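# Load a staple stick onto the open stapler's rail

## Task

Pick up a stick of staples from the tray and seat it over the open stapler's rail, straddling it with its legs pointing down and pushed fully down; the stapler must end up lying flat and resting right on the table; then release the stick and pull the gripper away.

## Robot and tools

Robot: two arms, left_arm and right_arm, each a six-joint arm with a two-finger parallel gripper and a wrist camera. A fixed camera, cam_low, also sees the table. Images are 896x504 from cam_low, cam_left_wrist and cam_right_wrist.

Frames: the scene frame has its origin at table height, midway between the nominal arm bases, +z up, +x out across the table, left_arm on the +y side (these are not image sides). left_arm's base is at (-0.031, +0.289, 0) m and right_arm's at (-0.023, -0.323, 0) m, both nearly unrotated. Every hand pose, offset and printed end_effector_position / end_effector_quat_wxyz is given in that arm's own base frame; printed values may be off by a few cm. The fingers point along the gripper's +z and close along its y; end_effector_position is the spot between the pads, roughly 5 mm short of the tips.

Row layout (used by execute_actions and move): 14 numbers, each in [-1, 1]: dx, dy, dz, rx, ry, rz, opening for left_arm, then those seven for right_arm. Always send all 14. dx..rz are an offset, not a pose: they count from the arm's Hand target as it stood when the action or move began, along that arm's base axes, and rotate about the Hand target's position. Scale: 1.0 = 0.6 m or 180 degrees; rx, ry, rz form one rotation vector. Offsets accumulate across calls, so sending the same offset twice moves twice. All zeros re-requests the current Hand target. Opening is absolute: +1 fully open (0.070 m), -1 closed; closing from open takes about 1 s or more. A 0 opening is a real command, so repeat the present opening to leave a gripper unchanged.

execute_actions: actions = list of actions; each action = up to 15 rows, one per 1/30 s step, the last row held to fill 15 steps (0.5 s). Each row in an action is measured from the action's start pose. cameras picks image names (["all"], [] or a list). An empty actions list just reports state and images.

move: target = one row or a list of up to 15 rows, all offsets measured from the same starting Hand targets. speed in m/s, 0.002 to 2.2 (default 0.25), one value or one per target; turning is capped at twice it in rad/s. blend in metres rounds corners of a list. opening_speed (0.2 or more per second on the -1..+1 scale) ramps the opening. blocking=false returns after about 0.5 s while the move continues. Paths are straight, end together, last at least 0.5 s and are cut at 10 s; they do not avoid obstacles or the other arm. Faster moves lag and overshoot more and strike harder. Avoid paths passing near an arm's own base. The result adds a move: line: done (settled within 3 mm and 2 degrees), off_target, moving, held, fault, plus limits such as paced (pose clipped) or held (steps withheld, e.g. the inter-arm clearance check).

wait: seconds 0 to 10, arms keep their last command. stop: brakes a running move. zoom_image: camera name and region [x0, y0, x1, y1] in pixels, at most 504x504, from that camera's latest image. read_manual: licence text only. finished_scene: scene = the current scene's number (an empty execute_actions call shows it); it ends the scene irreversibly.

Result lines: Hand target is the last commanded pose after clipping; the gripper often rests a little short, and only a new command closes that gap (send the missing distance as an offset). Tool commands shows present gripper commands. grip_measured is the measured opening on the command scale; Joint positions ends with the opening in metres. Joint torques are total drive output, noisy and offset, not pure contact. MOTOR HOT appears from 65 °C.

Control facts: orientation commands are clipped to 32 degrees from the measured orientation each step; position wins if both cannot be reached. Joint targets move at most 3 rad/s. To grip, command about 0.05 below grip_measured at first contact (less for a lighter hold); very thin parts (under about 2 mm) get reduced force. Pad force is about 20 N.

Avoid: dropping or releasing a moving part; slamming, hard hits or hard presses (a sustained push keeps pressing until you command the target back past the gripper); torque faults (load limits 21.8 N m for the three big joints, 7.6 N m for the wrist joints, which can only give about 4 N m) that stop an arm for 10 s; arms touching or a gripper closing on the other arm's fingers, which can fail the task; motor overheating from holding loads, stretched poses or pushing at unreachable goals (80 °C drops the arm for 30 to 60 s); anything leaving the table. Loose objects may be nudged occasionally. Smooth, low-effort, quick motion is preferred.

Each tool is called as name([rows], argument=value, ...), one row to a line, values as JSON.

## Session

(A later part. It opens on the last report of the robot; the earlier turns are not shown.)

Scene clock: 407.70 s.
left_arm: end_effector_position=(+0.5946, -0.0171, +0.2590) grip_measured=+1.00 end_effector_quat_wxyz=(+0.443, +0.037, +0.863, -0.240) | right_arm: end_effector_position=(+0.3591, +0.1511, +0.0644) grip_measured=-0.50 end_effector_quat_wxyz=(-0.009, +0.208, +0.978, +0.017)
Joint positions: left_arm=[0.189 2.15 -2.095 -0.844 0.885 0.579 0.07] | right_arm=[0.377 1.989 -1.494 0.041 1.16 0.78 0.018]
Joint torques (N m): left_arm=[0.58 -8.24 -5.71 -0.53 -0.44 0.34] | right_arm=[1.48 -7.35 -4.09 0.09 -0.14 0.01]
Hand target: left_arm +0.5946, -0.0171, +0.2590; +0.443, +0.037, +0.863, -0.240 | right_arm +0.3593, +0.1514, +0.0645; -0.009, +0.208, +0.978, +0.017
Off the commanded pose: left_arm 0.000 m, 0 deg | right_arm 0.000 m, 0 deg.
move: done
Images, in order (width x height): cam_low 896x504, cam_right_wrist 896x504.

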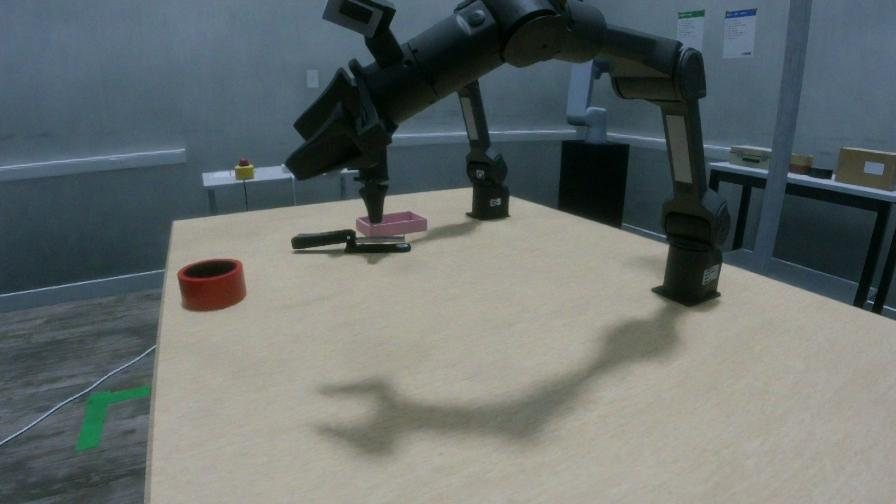

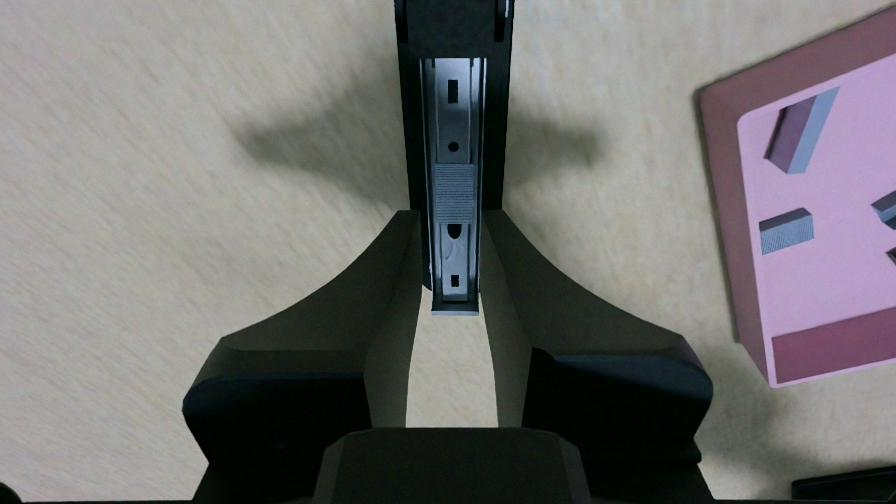

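move([
  [0,0,0,0,0,0,1,0,0,0.08,0,0,0,-0.5],
  [0,0,0,0,0,0,1,-0.15,-0.12,0.12,0,0,0,-0.5],
], cameras=["all"])

zoom_image(camera="cam_low", region=[280, 210, 430, 270])

Scene clock: 419.17 s.
left_arm: end_effector_position=(+0.5946, -0.0171, +0.2590) grip_measured=+1.00 end_effector_quat_wxyz=(+0.443, +0.037, +0.863, -0.240) | right_arm: end_effector_position=(+0.2689, +0.0794, +0.1362) grip_measured=-0.50 end_effector_quat_wxyz=(+0.020, +0.209, +0.977, +0.032)
Joint positions: left_arm=[0.189 2.15 -2.095 -0.844 0.885 0.579 0.07] | right_arm=[0.256 1.503 -1.128 0.041 1.219 0.665 0.017]
Joint torques (N m): left_arm=[0.38 -8 -6.16 -0.52 -0.41 0.35] | right_arm=[0.83 -2.84 -3.91 -0.16 0.02 0.05]
Hand target: left_arm +0.5946, -0.0171, +0.2590; +0.443, +0.037, +0.863, -0.240 | right_arm +0.2693, +0.0794, +0.1365; -0.009, +0.208, +0.978, +0.017
Off the commanded pose: left_arm 0.000 m, 0 deg | right_arm 0.001 m, 4 deg.
joint sent to its limit (right arm) — joint 5 (wrist pitch), upper limit. The joint targets are off in orientation, not in position.
move: off_target (right_arm)

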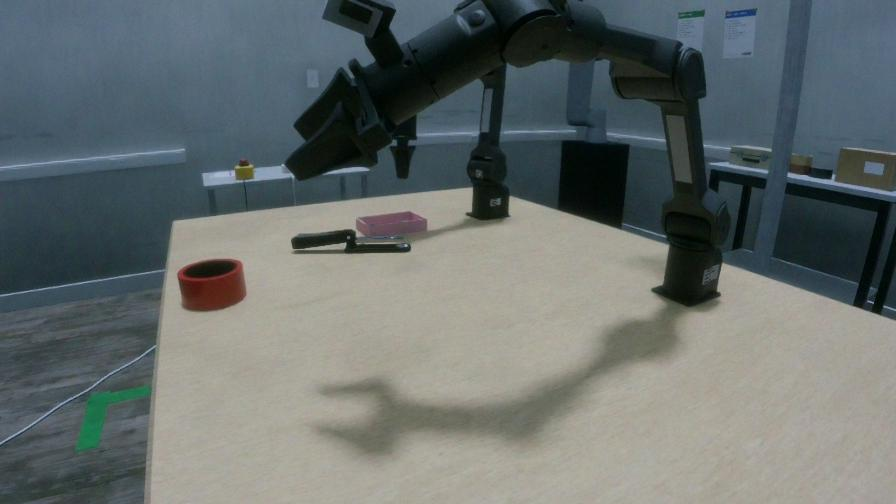

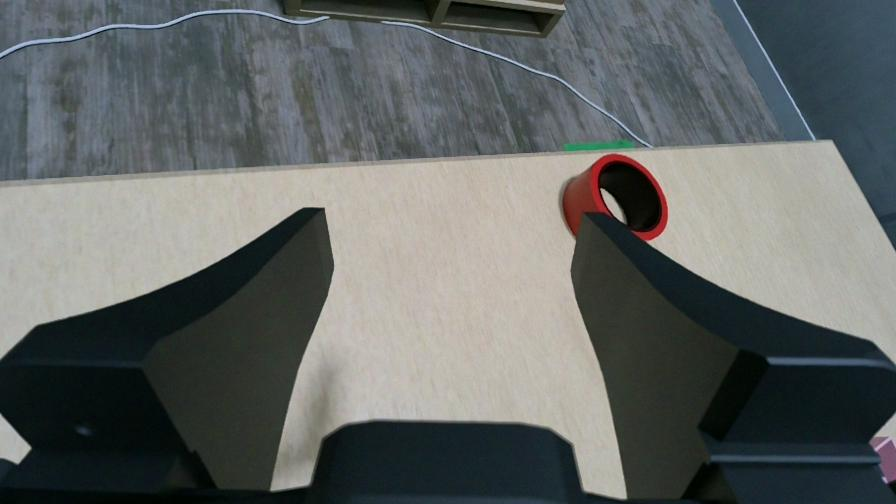

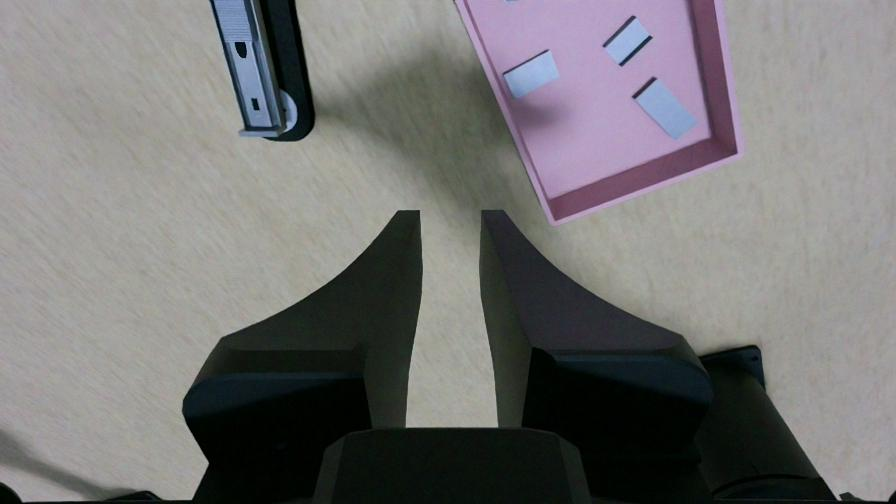

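Scaled by 3.360.

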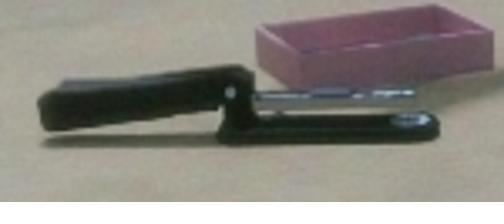

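zoom_image(camera="cam_low", region=[350, 226, 414, 256])

zoom_image(camera="cam_right_wrist", region=[200, 0, 320, 150])

Scaled by 7.875.

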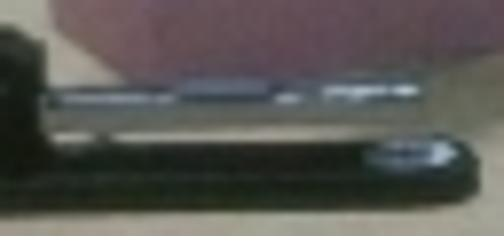

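Scaled by 3.360.

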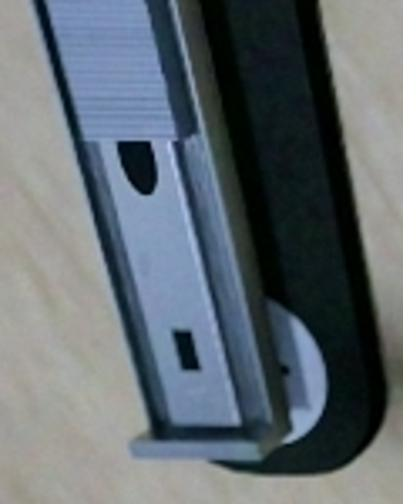

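move([
  [0,0,0,0,0,0,1,0.1495,0.119,0,0,0,0,-1],
  [0,0,0,0,0,0,1,0.1495,0.119,-0.1608,0,0,0,-1],
], cameras=["cam_right_wrist"])

zoom_image(camera="cam_right_wrist", region=[390, 60, 510, 320])

Scene clock: 460.90 s.
left_arm: end_effector_position=(+0.5946, -0.0171, +0.2590) grip_measured=+1.00 end_effector_quat_wxyz=(+0.443, +0.037, +0.863, -0.240) | right_arm: end_effector_position=(+0.3582, +0.1507, +0.0389) grip_measured=-0.98 end_effector_quat_wxyz=(-0.010, +0.208, +0.978, +0.016)
Joint positions: left_arm=[0.189 2.15 -2.095 -0.844 0.885 0.579 0.07] | right_arm=[0.377 2.02 -1.437 0.043 1.074 0.775 0.001]
Joint torques (N m): left_arm=[0.48 -8.3 -5.95 -0.58 -0.4 0.29] | right_arm=[-0.17 -7.22 -4 0.09 0.03 -0.06]
Hand target: left_arm +0.5946, -0.0171, +0.2590; +0.443, +0.037, +0.863, -0.240 | right_arm +0.3590, +0.1508, +0.0401; -0.009, +0.208, +0.978, +0.017
Off the commanded pose: left_arm 0.000 m, 0 deg | right_arm 0.001 m, 0 deg.
move: done
Images, in order (width x height): cam_right_wrist 896x504.

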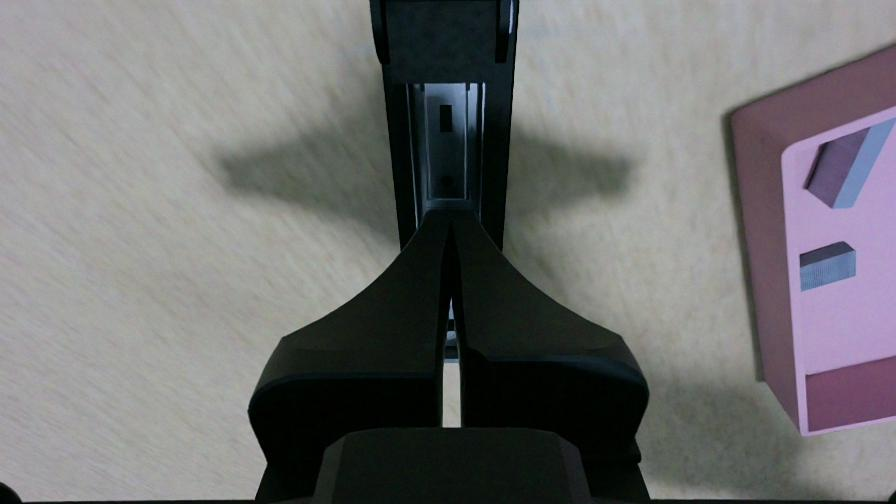

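Scaled by 1.938.

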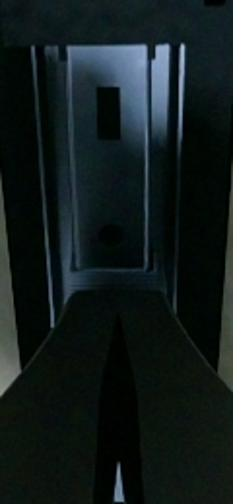

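move(target=[0,0,0,0,0,0,1,0.0008,0.0017,-0.0095,0,0,0,-1], cameras=["cam_right_wrist"], speed=0.03)

zoom_image(camera="cam_right_wrist", region=[390, 60, 510, 320])

Scene clock: 472.33 s.
left_arm: end_effector_position=(+0.5946, -0.0171, +0.2590) grip_measured=+1.00 end_effector_quat_wxyz=(+0.443, +0.037, +0.863, -0.240) | right_arm: end_effector_position=(+0.3598, +0.1513, +0.0345) grip_measured=-0.98 end_effector_quat_wxyz=(-0.009, +0.208, +0.978, +0.017)
Joint positions: left_arm=[0.189 2.15 -2.095 -0.844 0.885 0.579 0.07] | right_arm=[0.377 2.029 -1.433 0.043 1.058 0.775 0.001]
Joint torques (N m): left_arm=[0.37 -8.14 -5.95 -0.6 -0.45 0.32] | right_arm=[1.45 -6.11 -2.47 0.04 -0.05 0.07]
Hand target: left_arm +0.5946, -0.0171, +0.2590; +0.443, +0.037, +0.863, -0.240 | right_arm +0.3595, +0.1518, +0.0344; -0.009, +0.208, +0.978, +0.017
Off the commanded pose: left_arm 0.000 m, 0 deg | right_arm 0.001 m, 0 deg.
move: done
Images, in order (width x height): cam_right_wrist 896x504.

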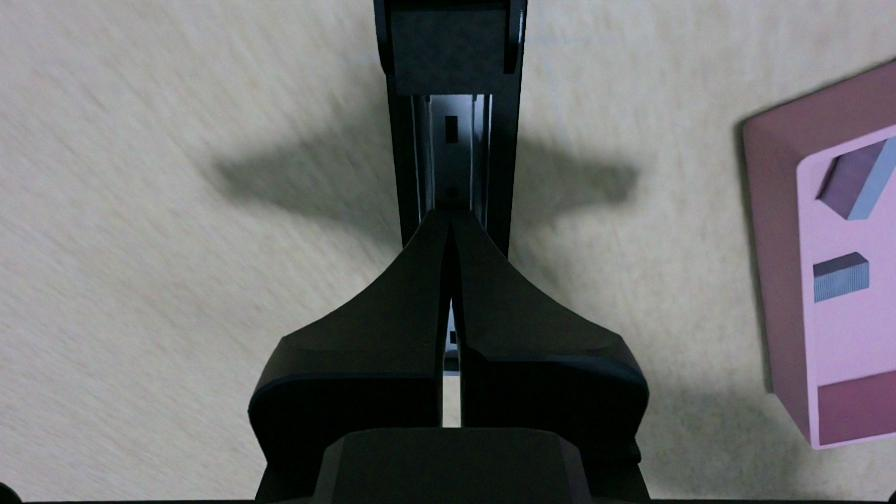

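Scaled by 1.938.

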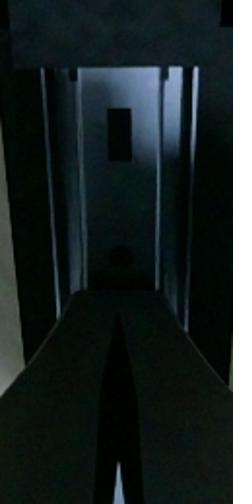

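move(target=[0,0,0,0,0,0,1,-0.001,0,-0.01,0,0,0,-1], cameras=["cam_right_wrist"], speed=0.02)

zoom_image(camera="cam_right_wrist", region=[390, 60, 510, 320])

Scene clock: 481.70 s.
left_arm: end_effector_position=(+0.5946, -0.0171, +0.2590) grip_measured=+1.00 end_effector_quat_wxyz=(+0.443, +0.037, +0.863, -0.240) | right_arm: end_effector_position=(+0.3595, +0.1517, +0.0316) grip_measured=-0.97 end_effector_quat_wxyz=(-0.006, +0.208, +0.978, +0.019)
Joint positions: left_arm=[0.189 2.15 -2.095 -0.844 0.885 0.579 0.07] | right_arm=[0.378 2.03 -1.421 0.044 1.04 0.775 0.001]
Joint torques (N m): left_arm=[0.29 -8.44 -5.94 -0.53 -0.43 0.3] | right_arm=[2.03 1.81 -0.19 0.23 -2.66 -0.18]
Hand target: left_arm +0.5946, -0.0171, +0.2590; +0.443, +0.037, +0.863, -0.240 | right_arm +0.3589, +0.1518, +0.0284; -0.009, +0.208, +0.978, +0.017
Off the commanded pose: left_arm 0.000 m, 0 deg | right_arm 0.003 m, 0 deg.
move: done
Images, in order (width x height): cam_right_wrist 896x504.

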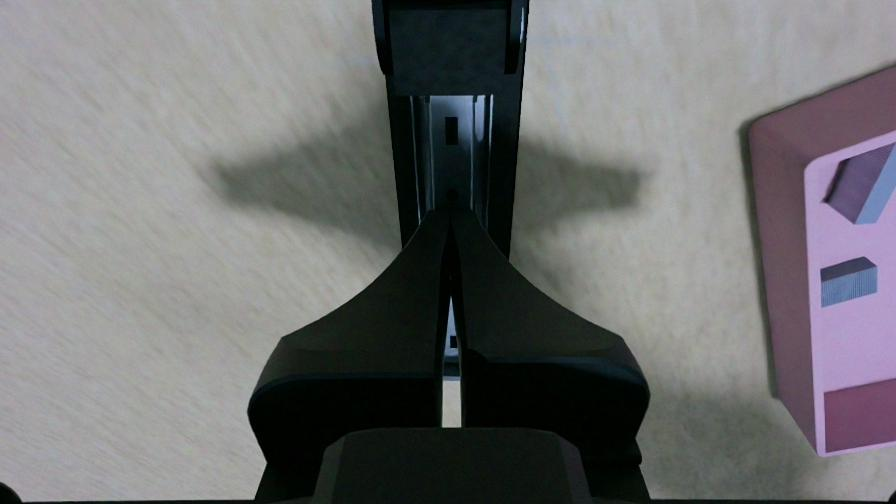

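Scaled by 1.938.

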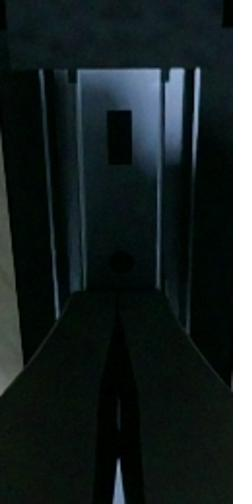

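move(target=[0,0,0,0,0,0,1,-0.001,0,-0.01,0,0,0,-1], cameras=["cam_low","cam_right_wrist"], speed=0.02)

zoom_image(camera="cam_low", region=[350, 226, 414, 256])

move([
  [0,0,0,0,0,0,1,0.001,0,0.02,0,0,0,-1],
  [0,0,0,0,0,0,1,0.001,0,0.15,0,0,0,-1],
  [0,0,0,0,0,0,1,-0.05,-0.04,0.15,0,0,0,-1],
], cameras=["cam_low","cam_right_wrist"], speed=0.12)

zoom_image(camera="cam_low", region=[350, 226, 414, 256])

zoom_image(camera="cam_right_wrist", region=[360, 0, 520, 220])

Scene clock: 494.67 s.
left_arm: end_effector_position=(+0.5946, -0.0171, +0.2590) grip_measured=+1.00 end_effector_quat_wxyz=(+0.443, +0.037, +0.863, -0.240) | right_arm: end_effector_position=(+0.3612, +0.1528, +0.0306) grip_measured=-0.98 end_effector_quat_wxyz=(+0.000, +0.209, +0.978, +0.024)
Joint positions: left_arm=[0.189 2.15 -2.095 -0.844 0.885 0.579 0.07] | right_arm=[0.378 2.026 -1.409 0.046 1.015 0.775 0.001]
Joint torques (N m): left_arm=[0.44 -8.31 -5.91 -0.58 -0.48 0.3] | right_arm=[-0.26 9.26 6.45 -0.78 -0.17 -0.06]
Hand target: left_arm +0.5946, -0.0171, +0.2590; +0.443, +0.037, +0.863, -0.240 | right_arm +0.3583, +0.1518, +0.0224; -0.009, +0.208, +0.978, +0.017
Off the commanded pose: left_arm 0.000 m, 0 deg | right_arm 0.009 m, 1 deg.
move: off_target (right_arm)
Images, in order (width x height): cam_low 896x504, cam_right_wrist 896x504.

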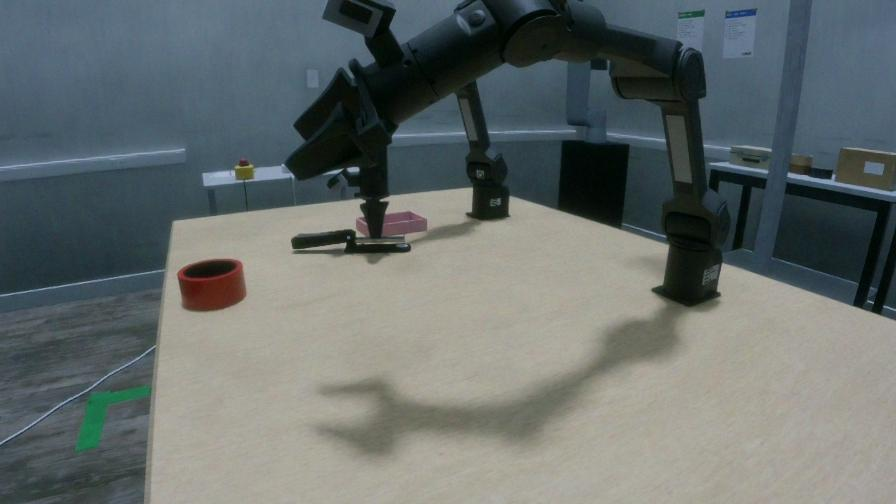

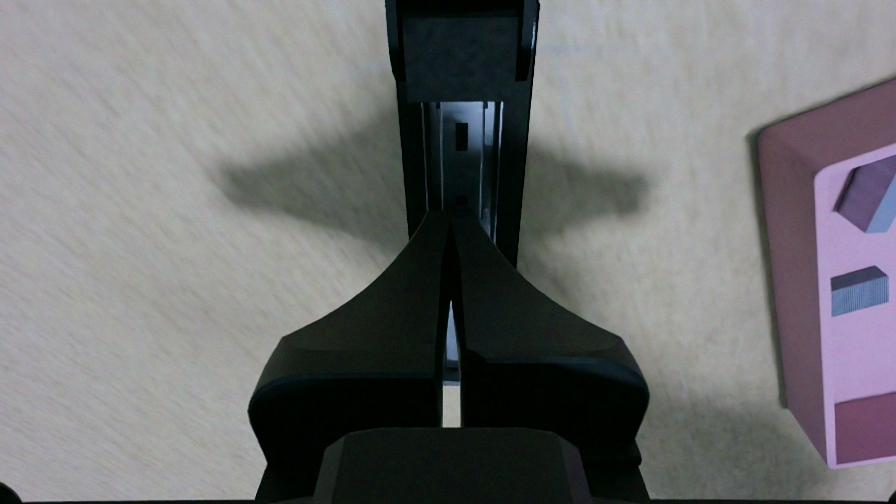

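Scaled by 7.875.

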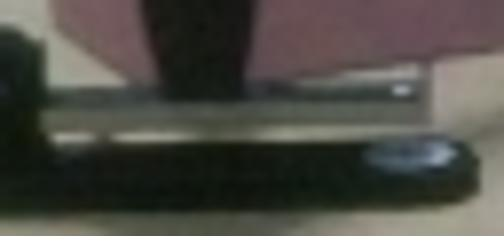

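Scene clock: 496.17 s.
left_arm: end_effector_position=(+0.5946, -0.0171, +0.2590) grip_measured=+1.00 end_effector_quat_wxyz=(+0.443, +0.037, +0.863, -0.240) | right_arm: end_effector_position=(+0.3275, +0.1275, +0.1119) grip_measured=-0.98 end_effector_quat_wxyz=(+0.005, +0.208, +0.978, +0.026)
Joint positions: left_arm=[0.189 2.15 -2.095 -0.844 0.885 0.579 0.07] | right_arm=[0.347 1.788 -1.384 0.041 1.219 0.754 0.001]
Joint torques (N m): left_arm=[0.57 -8.52 -6.05 -0.57 -0.45 0.31] | right_arm=[0.62 -4.89 -4.18 -0.13 0.04 0.03]
Hand target: left_arm +0.5946, -0.0171, +0.2590; +0.443, +0.037, +0.863, -0.240 | right_arm +0.3283, +0.1278, +0.1124; -0.009, +0.208, +0.978, +0.017
Off the commanded pose: left_arm 0.000 m, 0 deg | right_arm 0.001 m, 2 deg.
joint sent to its limit (right arm) — joint 5 (wrist pitch), upper limit. The joint targets still meet the commanded pose.
move: done
Images, in order (width x height): cam_low 896x504, cam_right_wrist 896x504.

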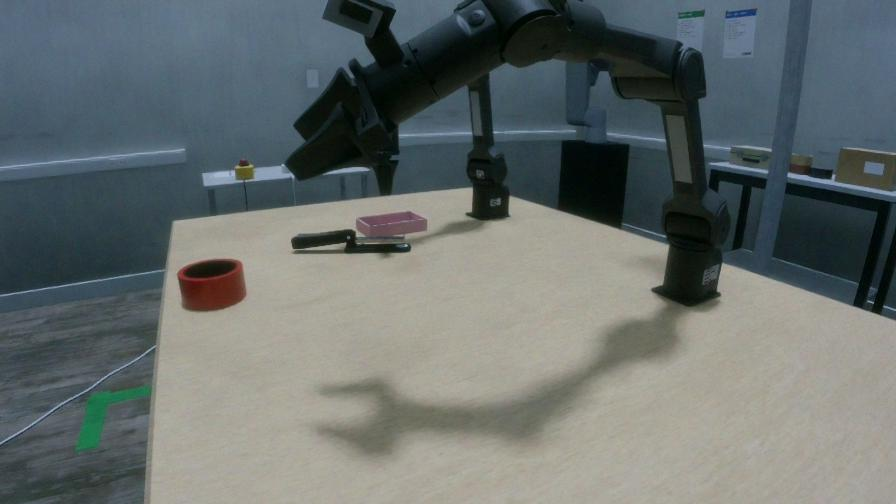

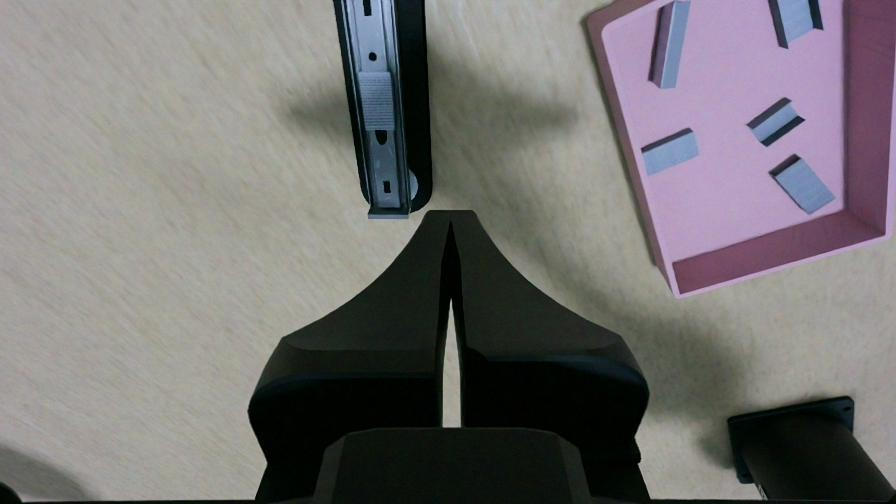

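Scaled by 7.875.

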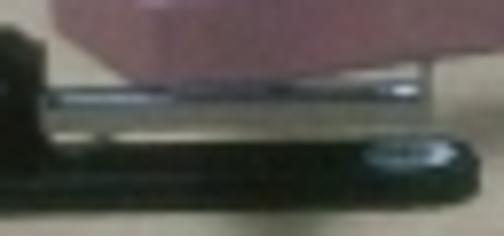

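Scaled by 2.291.

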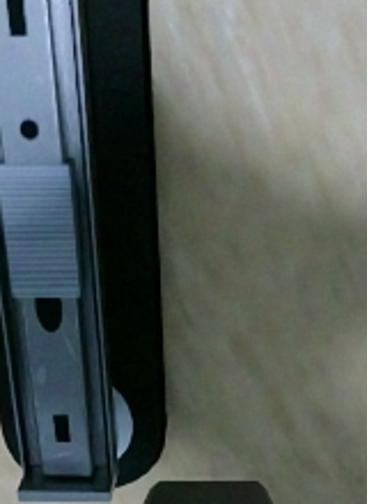

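finished_scene(scene=1)

The scene is finished: the task was done.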